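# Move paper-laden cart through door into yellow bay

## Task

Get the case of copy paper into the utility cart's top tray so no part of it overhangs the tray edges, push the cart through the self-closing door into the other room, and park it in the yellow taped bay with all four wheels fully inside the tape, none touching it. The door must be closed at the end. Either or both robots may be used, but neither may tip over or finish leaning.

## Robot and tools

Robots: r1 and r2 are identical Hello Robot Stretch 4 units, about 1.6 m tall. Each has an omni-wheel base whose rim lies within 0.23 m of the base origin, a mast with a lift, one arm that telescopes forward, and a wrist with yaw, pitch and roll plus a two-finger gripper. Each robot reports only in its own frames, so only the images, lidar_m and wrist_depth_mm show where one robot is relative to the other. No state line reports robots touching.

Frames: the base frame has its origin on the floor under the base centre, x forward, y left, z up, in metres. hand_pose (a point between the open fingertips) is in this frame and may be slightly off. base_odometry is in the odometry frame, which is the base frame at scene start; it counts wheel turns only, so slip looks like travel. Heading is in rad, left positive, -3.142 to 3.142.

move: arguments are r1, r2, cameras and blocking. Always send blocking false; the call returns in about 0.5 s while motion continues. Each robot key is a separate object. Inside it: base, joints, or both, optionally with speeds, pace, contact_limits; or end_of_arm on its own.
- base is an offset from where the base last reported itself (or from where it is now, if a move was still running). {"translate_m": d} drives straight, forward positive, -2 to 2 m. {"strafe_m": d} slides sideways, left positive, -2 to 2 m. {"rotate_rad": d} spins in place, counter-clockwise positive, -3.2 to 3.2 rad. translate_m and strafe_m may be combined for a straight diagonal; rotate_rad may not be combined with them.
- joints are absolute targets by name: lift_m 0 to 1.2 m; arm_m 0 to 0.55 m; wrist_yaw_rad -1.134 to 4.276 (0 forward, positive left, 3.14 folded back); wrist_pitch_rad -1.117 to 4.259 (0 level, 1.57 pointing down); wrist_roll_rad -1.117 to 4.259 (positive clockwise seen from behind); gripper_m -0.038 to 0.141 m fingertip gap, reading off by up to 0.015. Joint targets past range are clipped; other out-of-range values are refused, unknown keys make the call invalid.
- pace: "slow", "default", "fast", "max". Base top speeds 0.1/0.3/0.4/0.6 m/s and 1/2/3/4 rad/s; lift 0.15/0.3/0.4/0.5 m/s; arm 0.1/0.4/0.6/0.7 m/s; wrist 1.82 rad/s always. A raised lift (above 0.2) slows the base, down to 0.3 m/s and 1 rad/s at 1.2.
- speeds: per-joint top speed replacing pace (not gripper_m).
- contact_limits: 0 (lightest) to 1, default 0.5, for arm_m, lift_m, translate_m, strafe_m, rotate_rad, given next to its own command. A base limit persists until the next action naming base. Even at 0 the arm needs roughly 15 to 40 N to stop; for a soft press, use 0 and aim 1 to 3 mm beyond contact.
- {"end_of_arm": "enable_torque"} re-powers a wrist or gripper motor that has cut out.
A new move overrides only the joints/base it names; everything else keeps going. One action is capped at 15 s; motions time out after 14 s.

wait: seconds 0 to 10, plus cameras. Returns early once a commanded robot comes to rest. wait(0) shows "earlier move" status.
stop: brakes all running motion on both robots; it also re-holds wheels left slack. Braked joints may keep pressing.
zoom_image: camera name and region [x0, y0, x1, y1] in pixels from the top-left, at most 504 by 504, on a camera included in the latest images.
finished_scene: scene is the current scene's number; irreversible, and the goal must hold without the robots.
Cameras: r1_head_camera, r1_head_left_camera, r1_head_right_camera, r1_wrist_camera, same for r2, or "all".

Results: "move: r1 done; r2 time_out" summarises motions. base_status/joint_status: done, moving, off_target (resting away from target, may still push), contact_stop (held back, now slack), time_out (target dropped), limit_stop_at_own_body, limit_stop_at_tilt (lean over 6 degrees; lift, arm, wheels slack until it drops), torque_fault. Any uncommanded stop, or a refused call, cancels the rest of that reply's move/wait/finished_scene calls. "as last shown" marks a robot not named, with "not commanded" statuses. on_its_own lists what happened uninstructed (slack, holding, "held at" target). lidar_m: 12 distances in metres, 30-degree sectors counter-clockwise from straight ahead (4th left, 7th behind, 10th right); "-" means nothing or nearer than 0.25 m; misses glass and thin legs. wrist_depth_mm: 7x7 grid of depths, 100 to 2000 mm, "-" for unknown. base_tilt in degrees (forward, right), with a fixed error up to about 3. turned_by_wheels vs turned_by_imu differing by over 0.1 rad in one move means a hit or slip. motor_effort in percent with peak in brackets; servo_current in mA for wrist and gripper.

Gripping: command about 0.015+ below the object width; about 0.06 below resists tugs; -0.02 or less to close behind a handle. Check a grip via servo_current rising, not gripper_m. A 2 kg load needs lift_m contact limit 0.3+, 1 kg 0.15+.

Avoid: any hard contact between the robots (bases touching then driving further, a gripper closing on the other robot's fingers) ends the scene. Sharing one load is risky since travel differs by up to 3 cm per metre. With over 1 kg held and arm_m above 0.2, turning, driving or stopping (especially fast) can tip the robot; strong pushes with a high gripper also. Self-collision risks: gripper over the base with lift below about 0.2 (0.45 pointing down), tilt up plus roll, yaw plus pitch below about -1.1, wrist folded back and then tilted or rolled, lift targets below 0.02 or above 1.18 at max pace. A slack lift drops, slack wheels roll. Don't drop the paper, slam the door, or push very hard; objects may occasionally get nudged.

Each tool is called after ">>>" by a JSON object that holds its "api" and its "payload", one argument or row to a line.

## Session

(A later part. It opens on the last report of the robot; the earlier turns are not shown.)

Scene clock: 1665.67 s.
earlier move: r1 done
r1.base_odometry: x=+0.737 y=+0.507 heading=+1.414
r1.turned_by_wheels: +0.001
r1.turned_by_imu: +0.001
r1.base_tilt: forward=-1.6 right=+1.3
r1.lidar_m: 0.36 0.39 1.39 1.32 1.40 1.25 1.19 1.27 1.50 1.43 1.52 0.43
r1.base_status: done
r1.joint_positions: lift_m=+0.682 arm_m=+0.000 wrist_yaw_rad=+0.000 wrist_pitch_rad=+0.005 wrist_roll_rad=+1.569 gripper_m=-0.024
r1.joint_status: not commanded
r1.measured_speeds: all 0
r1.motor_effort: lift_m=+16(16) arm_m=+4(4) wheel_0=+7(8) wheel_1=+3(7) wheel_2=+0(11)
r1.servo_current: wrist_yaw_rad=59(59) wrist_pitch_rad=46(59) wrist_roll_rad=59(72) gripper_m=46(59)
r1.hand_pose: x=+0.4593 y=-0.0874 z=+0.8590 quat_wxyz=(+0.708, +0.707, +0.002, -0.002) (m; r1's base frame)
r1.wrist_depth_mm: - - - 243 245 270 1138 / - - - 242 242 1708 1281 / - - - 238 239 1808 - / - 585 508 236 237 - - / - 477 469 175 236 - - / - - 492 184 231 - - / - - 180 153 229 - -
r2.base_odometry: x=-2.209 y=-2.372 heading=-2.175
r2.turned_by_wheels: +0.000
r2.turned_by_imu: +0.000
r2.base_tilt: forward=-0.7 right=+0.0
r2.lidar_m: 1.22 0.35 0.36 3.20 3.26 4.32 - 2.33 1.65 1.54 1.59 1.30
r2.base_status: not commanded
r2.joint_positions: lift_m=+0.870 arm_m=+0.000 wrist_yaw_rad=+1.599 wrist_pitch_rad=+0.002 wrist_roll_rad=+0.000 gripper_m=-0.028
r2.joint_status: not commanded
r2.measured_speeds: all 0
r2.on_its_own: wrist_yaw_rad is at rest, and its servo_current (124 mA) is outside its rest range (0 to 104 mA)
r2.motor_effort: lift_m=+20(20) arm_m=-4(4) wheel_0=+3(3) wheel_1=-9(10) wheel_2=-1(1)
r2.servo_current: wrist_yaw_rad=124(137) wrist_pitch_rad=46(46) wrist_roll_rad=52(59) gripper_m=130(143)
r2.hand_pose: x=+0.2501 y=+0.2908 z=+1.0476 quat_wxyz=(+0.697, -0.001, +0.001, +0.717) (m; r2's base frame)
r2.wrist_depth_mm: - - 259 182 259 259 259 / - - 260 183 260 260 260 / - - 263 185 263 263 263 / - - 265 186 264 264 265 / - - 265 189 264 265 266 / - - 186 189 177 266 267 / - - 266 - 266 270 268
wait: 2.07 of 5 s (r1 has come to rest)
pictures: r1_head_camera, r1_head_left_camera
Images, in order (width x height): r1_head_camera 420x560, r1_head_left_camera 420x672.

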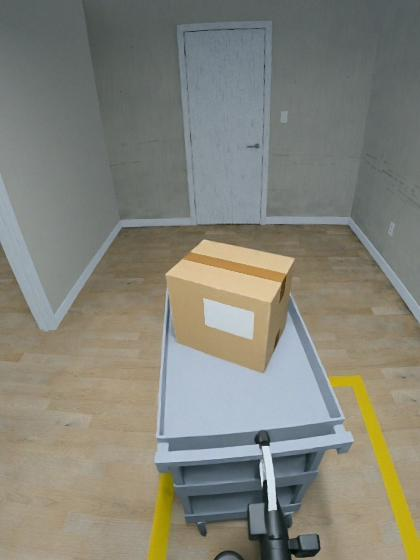

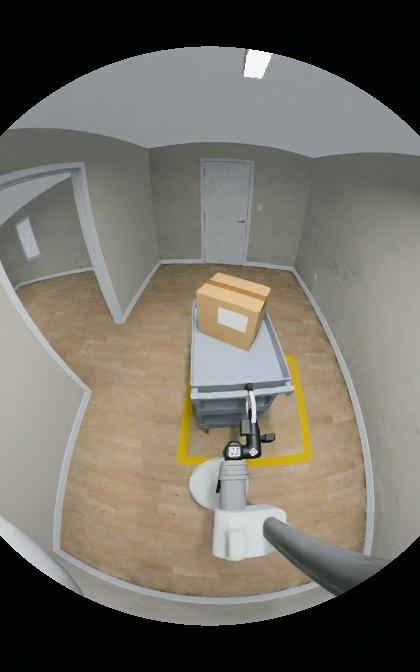

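>>> {"api": "move", "payload": {
  "blocking": false,
  "r1": {"joints":{"gripper_m":0.1}},
  "cameras": []
}}

>>> {"api": "wait", "payload": {
  "seconds": 2,
  "cameras": ["r1_head_camera","r1_wrist_camera"]
}}

>>> {"api": "move", "payload": {
  "blocking": false,
  "r1": {"base":{"translate_m":-0.35},"pace":"slow"},
  "r2": {"joints":{"gripper_m":0.1}},
  "cameras": []
}}

>>> {"api": "wait", "payload": {
  "seconds": 5
}}

Scene clock: 1674.17 s.
move: r1 moving
r1.base_odometry: x=+0.737 y=+0.507 heading=+1.414
r1.turned_by_wheels: +0.000
r1.turned_by_imu: +0.000
r1.base_tilt: forward=-1.6 right=+1.3
r1.lidar_m: 0.38 0.39 1.38 1.33 1.41 1.23 1.19 1.26 1.48 1.42 1.49 0.43
r1.base_status: not commanded
r1.joint_positions: lift_m=+0.682 arm_m=+0.000 wrist_yaw_rad=+0.000 wrist_pitch_rad=+0.005 wrist_roll_rad=+1.569 gripper_m=+0.001
r1.joint_status: gripper_m moving
r1.measured_speeds: all 0
r1.motor_effort: lift_m=+16(16) arm_m=+4(4) wheel_0=+7(7) wheel_1=+4(4) wheel_2=+0(0)
r1.servo_current: wrist_yaw_rad=65(65) wrist_pitch_rad=46(52) wrist_roll_rad=46(65) gripper_m=72(78)
r1.hand_pose: x=+0.4593 y=-0.0874 z=+0.8590 quat_wxyz=(+0.708, +0.707, +0.002, -0.002) (m; r1's base frame)
r1.wrist_depth_mm: - - - 248 249 271 1138 / - - - 245 247 1708 1182 / - - - 242 243 1863 - / - - 517 239 240 - - / - 480 469 177 238 - - / - - 496 185 235 - - / - - 181 159 179 - -
r2.base_odometry: x=-2.209 y=-2.372 heading=-2.175
r2.turned_by_wheels: +0.000
r2.turned_by_imu: +0.000
r2.base_tilt: forward=-0.6 right=+0.0
r2.lidar_m: 1.21 0.35 0.35 3.21 3.30 4.30 - 2.35 1.65 1.54 1.62 1.29
r2.base_status: not commanded
r2.joint_positions: lift_m=+0.870 arm_m=+0.000 wrist_yaw_rad=+1.599 wrist_pitch_rad=+0.002 wrist_roll_rad=+0.000 gripper_m=-0.028
r2.joint_status: not commanded
r2.measured_speeds: all 0
r2.motor_effort: lift_m=+20(20) arm_m=-4(5) wheel_0=+3(3) wheel_1=-9(10) wheel_2=-1(1)
r2.servo_current: wrist_yaw_rad=124(124) wrist_pitch_rad=39(46) wrist_roll_rad=52(52) gripper_m=143(143)
r2.hand_pose: x=+0.2501 y=+0.2908 z=+1.0476 quat_wxyz=(+0.697, -0.001, +0.001, +0.717) (m; r2's base frame)
r2.wrist_depth_mm: - - 258 181 259 260 259 / - - 262 183 260 262 262 / - - 263 186 260 262 263 / - - 264 186 264 265 265 / - - 265 189 265 264 265 / - - 186 189 177 267 267 / - - 267 - 268 267 267
pictures: none
No camera images: "cameras" was empty.

Scene clock: 1675.63 s.
earlier move: r1 done
r1.base_odometry: x=+0.737 y=+0.507 heading=+1.414
r1.turned_by_wheels: +0.000
r1.turned_by_imu: +0.000
r1.base_tilt: forward=-1.6 right=+1.3
r1.lidar_m: 0.37 0.39 1.39 1.33 1.40 1.25 1.19 1.27 1.47 1.42 1.52 0.45
r1.base_status: not commanded
r1.joint_positions: lift_m=+0.682 arm_m=+0.000 wrist_yaw_rad=+0.000 wrist_pitch_rad=+0.005 wrist_roll_rad=+1.569 gripper_m=+0.100
r1.joint_status: all done
r1.measured_speeds: all 0
r1.motor_effort: lift_m=+16(16) arm_m=+4(4) wheel_0=+6(7) wheel_1=+3(4) wheel_2=+0(0)
r1.servo_current: wrist_yaw_rad=46(65) wrist_pitch_rad=39(52) wrist_roll_rad=59(65) gripper_m=46(98)
r1.hand_pose: x=+0.4593 y=-0.0874 z=+0.8590 quat_wxyz=(+0.708, +0.707, +0.002, -0.002) (m; r1's base frame)
r1.wrist_depth_mm: - - - 250 251 270 1098 / - - - 248 248 1756 1205 / - - - 243 245 1921 - / - - 521 241 242 - - / - 480 477 179 239 - - / - - 496 185 237 - - / - - 171 153 233 - -
r2.base_odometry: x=-2.209 y=-2.372 heading=-2.175
r2.turned_by_wheels: +0.000
r2.turned_by_imu: +0.000
r2.base_tilt: forward=-0.7 right=+0.0
r2.lidar_m: 1.20 0.36 0.35 3.20 3.29 4.31 - 2.35 1.64 1.54 1.58 1.29
r2.base_status: not commanded
r2.joint_positions: lift_m=+0.870 arm_m=+0.000 wrist_yaw_rad=+1.599 wrist_pitch_rad=+0.002 wrist_roll_rad=+0.000 gripper_m=-0.028
r2.joint_status: not commanded
r2.measured_speeds: all 0
r2.on_its_own: wrist_yaw_rad is at rest, and its servo_current (130 mA) is outside its rest range (0 to 104 mA)
r2.motor_effort: lift_m=+20(20) arm_m=-4(5) wheel_0=+2(3) wheel_1=-9(10) wheel_2=-1(1)
r2.servo_current: wrist_yaw_rad=130(137) wrist_pitch_rad=46(46) wrist_roll_rad=52(59) gripper_m=137(143)
r2.hand_pose: x=+0.2501 y=+0.2908 z=+1.0476 quat_wxyz=(+0.697, -0.001, +0.001, +0.717) (m; r2's base frame)
r2.wrist_depth_mm: - - 259 181 260 259 260 / - - 260 183 260 262 262 / - - 262 185 263 262 263 / - - 264 186 263 265 264 / - - 265 189 265 265 265 / - - 186 189 177 266 266 / - - 267 - 267 267 267
wait: 1.47 of 2 s (r1 has come to rest)
pictures: r1_head_camera, r1_wrist_camera
Images, in order (width x height): r1_head_camera 420x560, r1_wrist_camera 616x392.

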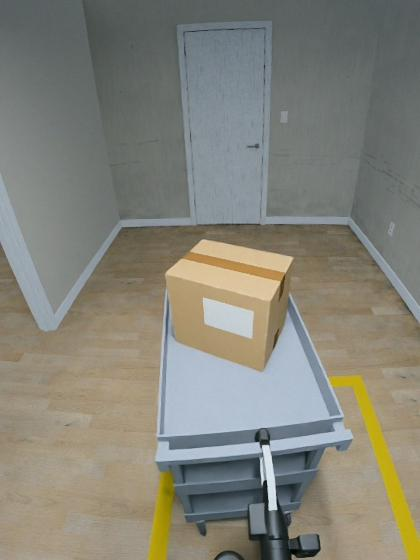

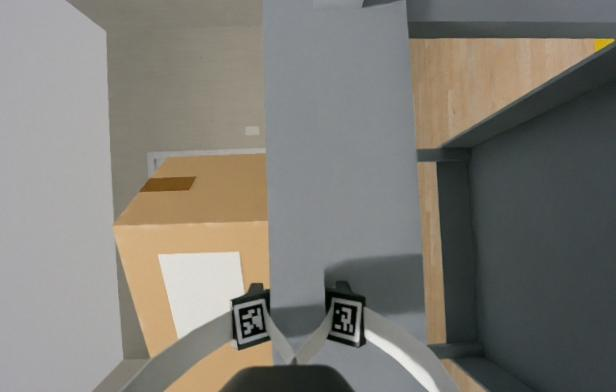

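Scene clock: 1676.13 s.
move: r1 moving; r2 moving
r1.base_odometry: x=+0.735 y=+0.495 heading=+1.414
r1.turned_by_wheels: +0.000
r1.turned_by_imu: +0.000
r1.base_tilt: forward=-1.6 right=+1.2
r1.lidar_m: 0.40 0.40 1.38 1.33 1.40 1.23 1.17 1.22 1.49 1.43 1.52 0.46
r1.base_status: translate_m moving
r1.joint_positions: lift_m=+0.682 arm_m=+0.000 wrist_yaw_rad=+0.000 wrist_pitch_rad=+0.002 wrist_roll_rad=+1.569 gripper_m=+0.100
r1.joint_status: not commanded
r1.measured_speeds: translate_m=-0.048 strafe_m=+0.000 rotate_rad=+0.002 lift_m=+0.000 arm_m=+0.000 wrist_yaw_rad=+0.000 wrist_pitch_rad=+0.000 wrist_roll_rad=+0.000
r1.motor_effort: lift_m=+16(16) arm_m=+4(4) wheel_0=-4(6) wheel_1=-4(6) wheel_2=+6(6)
r1.servo_current: wrist_yaw_rad=59(59) wrist_pitch_rad=39(52) wrist_roll_rad=39(59) gripper_m=46(46)
r1.hand_pose: x=+0.4593 y=-0.0874 z=+0.8597 quat_wxyz=(+0.708, +0.707, +0.001, -0.001) (m; r1's base frame)
r1.wrist_depth_mm: - - - - 278 278 281 / - - - - 267 1708 1229 / - - - 259 262 1921 - / - - 569 255 257 - - / - 496 484 253 253 - - / - - 216 191 194 - - / - 569 564 143 247 139 -
r2.base_odometry: x=-2.209 y=-2.372 heading=-2.175
r2.turned_by_wheels: +0.000
r2.turned_by_imu: +0.000
r2.base_tilt: forward=-0.6 right=+0.0
r2.lidar_m: 1.21 0.35 0.34 3.20 3.27 4.28 - 2.32 1.66 1.55 1.60 1.30
r2.base_status: not commanded
r2.joint_positions: lift_m=+0.870 arm_m=+0.000 wrist_yaw_rad=+1.599 wrist_pitch_rad=+0.002 wrist_roll_rad=+0.000 gripper_m=-0.003
r2.joint_status: gripper_m moving
r2.measured_speeds: all 0
r2.motor_effort: lift_m=+20(20) arm_m=-4(4) wheel_0=+3(3) wheel_1=-9(9) wheel_2=-1(1)
r2.servo_current: wrist_yaw_rad=124(137) wrist_pitch_rad=46(46) wrist_roll_rad=26(52) gripper_m=72(150)
r2.hand_pose: x=+0.2501 y=+0.2908 z=+1.0476 quat_wxyz=(+0.697, -0.001, +0.001, +0.717) (m; r2's base frame)
r2.wrist_depth_mm: - - 265 189 264 265 265 / - - 267 189 267 266 266 / - - 268 190 268 268 268 / - - 270 190 268 270 268 / - - 271 193 271 271 272 / - - 190 191 180 272 273 / - - 272 - 274 274 274
pictures: none
No camera images: "cameras" was empty.

Scene clock: 1677.63 s.
earlier move: r1 moving; r2 done
r1.base_odometry: x=+0.713 y=+0.359 heading=+1.414
r1.turned_by_wheels: +0.000
r1.turned_by_imu: +0.000
r1.base_tilt: forward=-1.6 right=+1.3
r1.lidar_m: 0.51 0.58 1.37 1.32 1.43 1.09 1.02 1.09 1.49 1.43 1.50 0.58
r1.base_status: translate_m moving
r1.joint_positions: lift_m=+0.682 arm_m=+0.000 wrist_yaw_rad=+0.000 wrist_pitch_rad=+0.002 wrist_roll_rad=+1.569 gripper_m=+0.100
r1.joint_status: not commanded
r1.measured_speeds: translate_m=-0.100 strafe_m=-0.002 rotate_rad=-0.001 lift_m=+0.000 arm_m=+0.000 wrist_yaw_rad=+0.000 wrist_pitch_rad=+0.000 wrist_roll_rad=+0.000
r1.motor_effort: lift_m=+16(16) arm_m=+4(4) wheel_0=-6(7) wheel_1=-2(6) wheel_2=+4(7)
r1.servo_current: wrist_yaw_rad=52(65) wrist_pitch_rad=33(52) wrist_roll_rad=52(65) gripper_m=46(52)
r1.hand_pose: x=+0.4593 y=-0.0874 z=+0.8597 quat_wxyz=(+0.708, +0.707, +0.001, -0.001) (m; r1's base frame)
r1.wrist_depth_mm: - - - - - 1661 1205 / - - - - 407 407 407 / - - - - - 1863 - / - - 676 327 - - - / - - 621 621 - - - / - - 216 320 192 - - / - - - 144 - - -
r2.base_odometry: x=-2.209 y=-2.372 heading=-2.175
r2.turned_by_wheels: +0.000
r2.turned_by_imu: +0.000
r2.base_tilt: forward=-0.6 right=+0.1
r2.lidar_m: 1.21 0.82 0.65 3.20 3.29 4.31 - 2.35 1.64 1.54 1.59 1.27
r2.base_status: not commanded
r2.joint_positions: lift_m=+0.870 arm_m=+0.000 wrist_yaw_rad=+1.617 wrist_pitch_rad=+0.002 wrist_roll_rad=+0.000 gripper_m=+0.100
r2.joint_status: all done
r2.measured_speeds: all 0
r2.motor_effort: lift_m=+20(20) arm_m=-4(5) wheel_0=+1(3) wheel_1=-5(10) wheel_2=-1(1)
r2.servo_current: wrist_yaw_rad=46(137) wrist_pitch_rad=39(52) wrist_roll_rad=46(59) gripper_m=52(150)
r2.hand_pose: x=+0.2449 y=+0.2921 z=+1.0476 quat_wxyz=(+0.691, -0.001, +0.001, +0.723) (m; r2's base frame)
r2.wrist_depth_mm: - - - - - - - / - - - - - - - / - - - - - - - / - - - - - - - / - - - - 512 - - / - - 196 - 187 - - / - - - - - - -
wait: 1.50 of 5 s (r2 has come to rest)
pictures: r1_head_camera, r1_head_left_camera, r1_head_right_camera, r1_wrist_camera, r2_head_camera, r2_head_left_camera, r2_head_right_camera, r2_wrist_camera
Images, in order (width x height): r1_head_camera 420x560, r1_head_left_camera 420x672, r1_head_right_camera 420x672, r1_wrist_camera 616x392, r2_head_camera 420x560, r2_head_left_camera 420x672, r2_head_right_camera 420x672, r2_wrist_camera 616x392.

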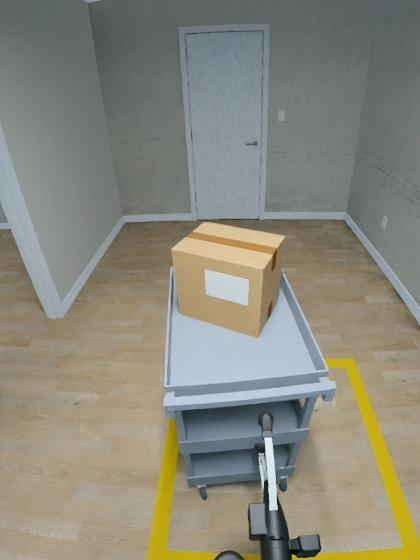

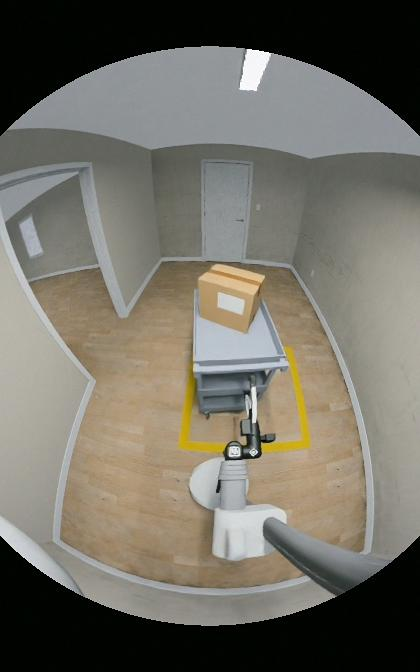

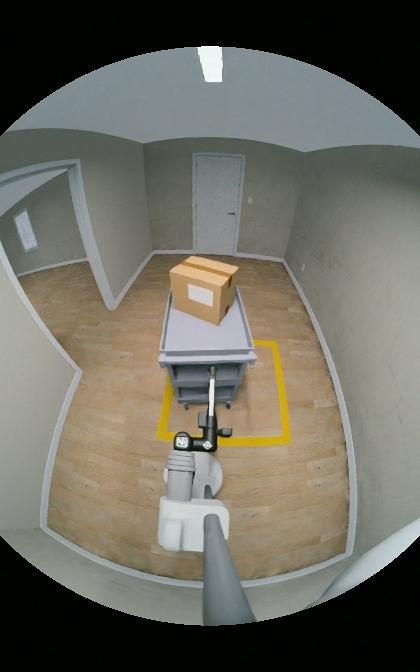

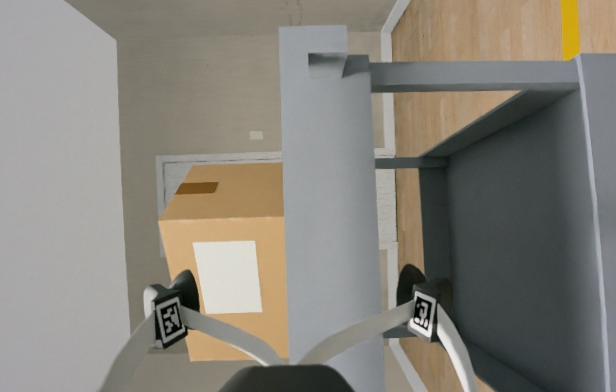

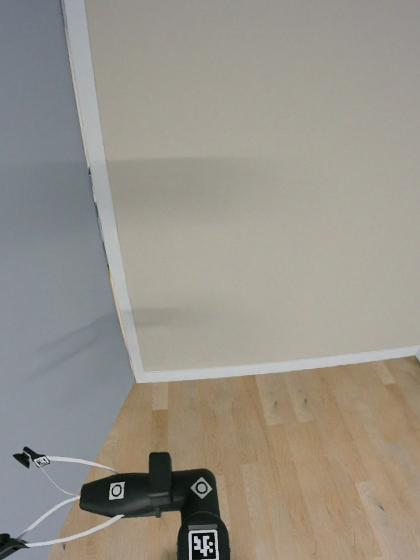

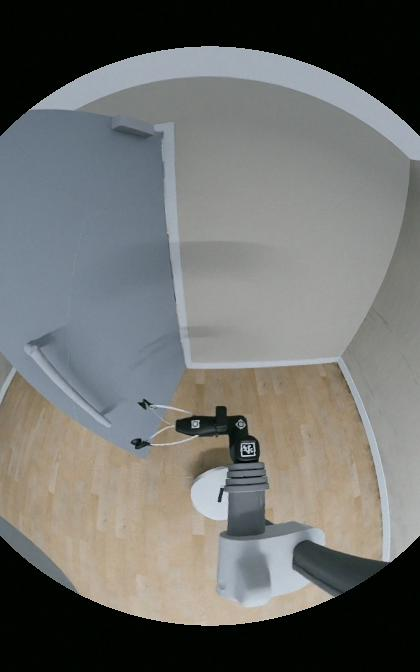

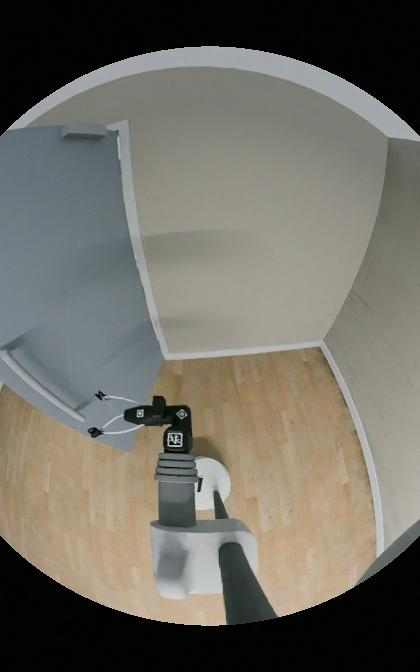

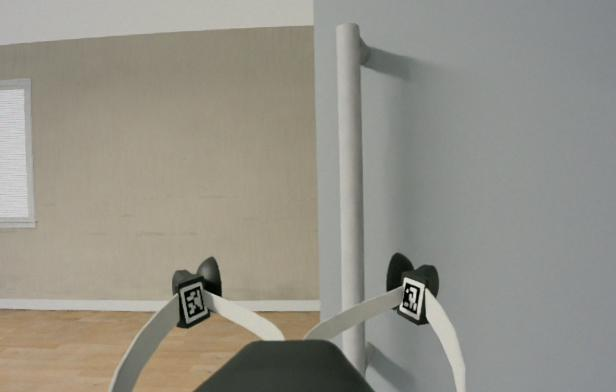

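>>> {"api": "wait", "payload": {
  "seconds": 8,
  "cameras": []
}}

>>> {"api": "wait", "payload": {
  "seconds": 6,
  "cameras": ["r1_head_camera","r1_head_left_camera","r2_head_left_camera","r2_head_right_camera"]
}}

>>> {"api": "zoom_image", "payload": {
  "camera": "r1_head_camera",
  "region": [100, 220, 420, 560]
}}

Scene clock: 1683.90 s.
earlier move: r1 done
r1.base_odometry: x=+0.682 y=+0.161 heading=+1.414
r1.turned_by_wheels: +0.000
r1.turned_by_imu: +0.000
r1.base_tilt: forward=-1.6 right=+1.3
r1.lidar_m: 0.71 1.98 1.40 1.35 1.18 0.87 0.84 0.88 1.27 1.41 1.49 0.78
r1.base_status: done
r1.joint_positions: lift_m=+0.682 arm_m=+0.000 wrist_yaw_rad=+0.000 wrist_pitch_rad=+0.002 wrist_roll_rad=+1.569 gripper_m=+0.100
r1.joint_status: not commanded
r1.measured_speeds: all 0
r1.motor_effort: lift_m=+16(16) arm_m=+4(4) wheel_0=-3(8) wheel_1=-3(6) wheel_2=+3(7)
r1.servo_current: wrist_yaw_rad=33(65) wrist_pitch_rad=39(52) wrist_roll_rad=33(72) gripper_m=46(52)
r1.hand_pose: x=+0.4593 y=-0.0874 z=+0.8597 quat_wxyz=(+0.708, +0.707, +0.001, -0.001) (m; r1's base frame)
r1.wrist_depth_mm: - - - - - 1756 1205 / - - - - - 1661 1182 / - - - - - - 609 / - - 917 591 - - 591 / - - 866 591 - - 585 / - - 215 580 193 - 574 / - - - 144 - 574 574
r2.base_odometry: x=-2.209 y=-2.372 heading=-2.175
r2.turned_by_wheels: +0.000
r2.turned_by_imu: +0.001
r2.base_tilt: forward=-0.7 right=+0.0
r2.lidar_m: 1.21 1.21 1.63 3.20 3.27 4.30 - 2.35 1.63 1.55 1.61 1.27
r2.base_status: not commanded
r2.joint_positions: lift_m=+0.870 arm_m=+0.000 wrist_yaw_rad=+1.617 wrist_pitch_rad=+0.002 wrist_roll_rad=+0.000 gripper_m=+0.100
r2.joint_status: all done
r2.measured_speeds: all 0
r2.motor_effort: lift_m=+20(20) arm_m=-4(5) wheel_0=+0(3) wheel_1=-5(10) wheel_2=-1(1)
r2.servo_current: wrist_yaw_rad=65(137) wrist_pitch_rad=39(52) wrist_roll_rad=46(59) gripper_m=52(150)
r2.hand_pose: x=+0.2449 y=+0.2921 z=+1.0476 quat_wxyz=(+0.691, -0.001, +0.001, +0.723) (m; r2's base frame)
r2.wrist_depth_mm: - - - - - - - / - - - - - - - / - - - - - - - / - - - - - - - / - - - - - - - / - - 195 - 195 - - / - - - - - - -
wait: 0.00 of 8 s (r1 has come to rest)
pictures: none
No camera images: "cameras" was empty.

Scene clock: 1689.90 s.
r1.base_odometry: x=+0.682 y=+0.161 heading=+1.414
r1.turned_by_wheels: +0.000
r1.turned_by_imu: +0.000
r1.base_tilt: forward=-1.6 right=+1.3
r1.lidar_m: 0.73 1.95 1.41 1.34 1.16 0.88 0.81 0.90 1.27 1.42 1.50 0.80
r1.base_status: done
r1.joint_positions: lift_m=+0.682 arm_m=+0.000 wrist_yaw_rad=+0.000 wrist_pitch_rad=+0.002 wrist_roll_rad=+1.569 gripper_m=+0.100
r1.joint_status: not commanded
r1.measured_speeds: all 0
r1.motor_effort: lift_m=+16(16) arm_m=+4(4) wheel_0=-3(8) wheel_1=-4(6) wheel_2=+3(7)
r1.servo_current: wrist_yaw_rad=39(65) wrist_pitch_rad=46(52) wrist_roll_rad=52(72) gripper_m=39(52)
r1.hand_pose: x=+0.4593 y=-0.0874 z=+0.8597 quat_wxyz=(+0.708, +0.707, +0.001, -0.001) (m; r1's base frame)
r1.wrist_depth_mm: - - - - - 1708 1205 / - - - - - 1756 1182 / - - - - - - 603 / - - 904 585 - - 591 / - - 842 580 - - 585 / - - 216 569 192 - 580 / - - - 144 - 574 574
r2.base_odometry: x=-2.209 y=-2.372 heading=-2.175
r2.turned_by_wheels: +0.000
r2.turned_by_imu: +0.001
r2.base_tilt: forward=-0.7 right=+0.1
r2.lidar_m: 1.20 1.25 1.64 3.21 3.29 4.29 - 2.34 1.61 1.54 1.60 1.28
r2.base_status: not commanded
r2.joint_positions: lift_m=+0.870 arm_m=+0.000 wrist_yaw_rad=+1.617 wrist_pitch_rad=+0.002 wrist_roll_rad=+0.000 gripper_m=+0.100
r2.joint_status: all done
r2.measured_speeds: all 0
r2.motor_effort: lift_m=+20(20) arm_m=-4(5) wheel_0=+0(3) wheel_1=-5(10) wheel_2=-1(1)
r2.servo_current: wrist_yaw_rad=52(137) wrist_pitch_rad=46(52) wrist_roll_rad=39(59) gripper_m=52(150)
r2.hand_pose: x=+0.2449 y=+0.2921 z=+1.0476 quat_wxyz=(+0.691, -0.001, +0.001, +0.723) (m; r2's base frame)
r2.wrist_depth_mm: - - - - - - - / - - - - - - - / - - - - - - - / - - - - - - - / - - - - - - - / - - 195 - 195 - - / - - - - - - -
wait: 6.00 s; at rest by 0.27 s
pictures: r1_head_camera, r1_head_left_camera, r2_head_left_camera, r2_head_right_camera
Images, in order (width x height): r1_head_camera 420x560, r1_head_left_camera 420x672, r2_head_left_camera 420x672, r2_head_right_camera 420x672.

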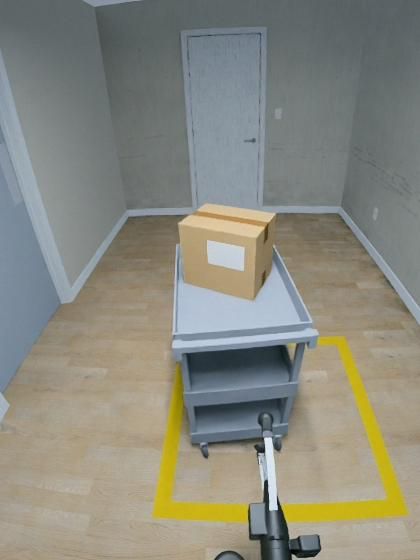

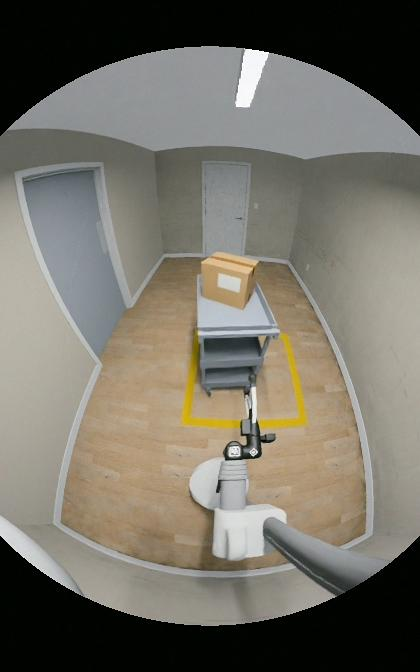

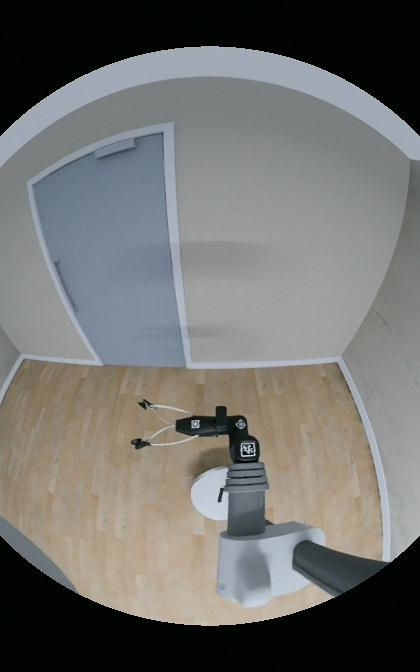

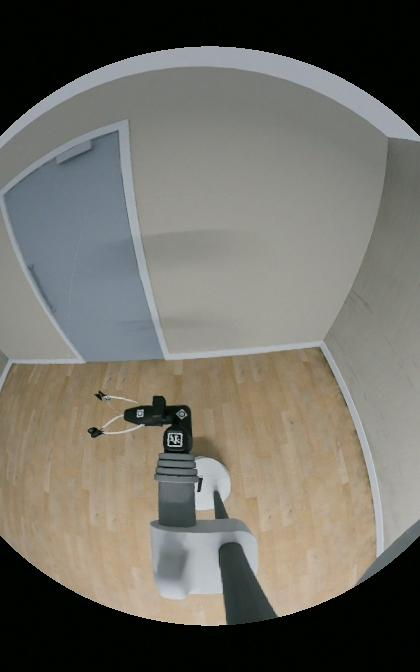

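Scaled by 1.482 from the camera's 420x560 image, which has a finer 600x800 frame.

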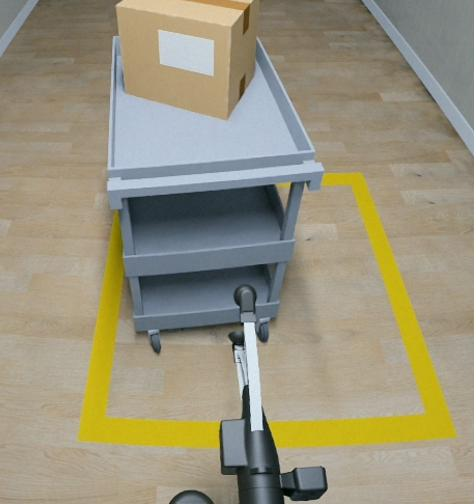

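>>> {"api": "finished_scene", "payload": {
  "scene": 1
}}

The scene is finished: the task was done.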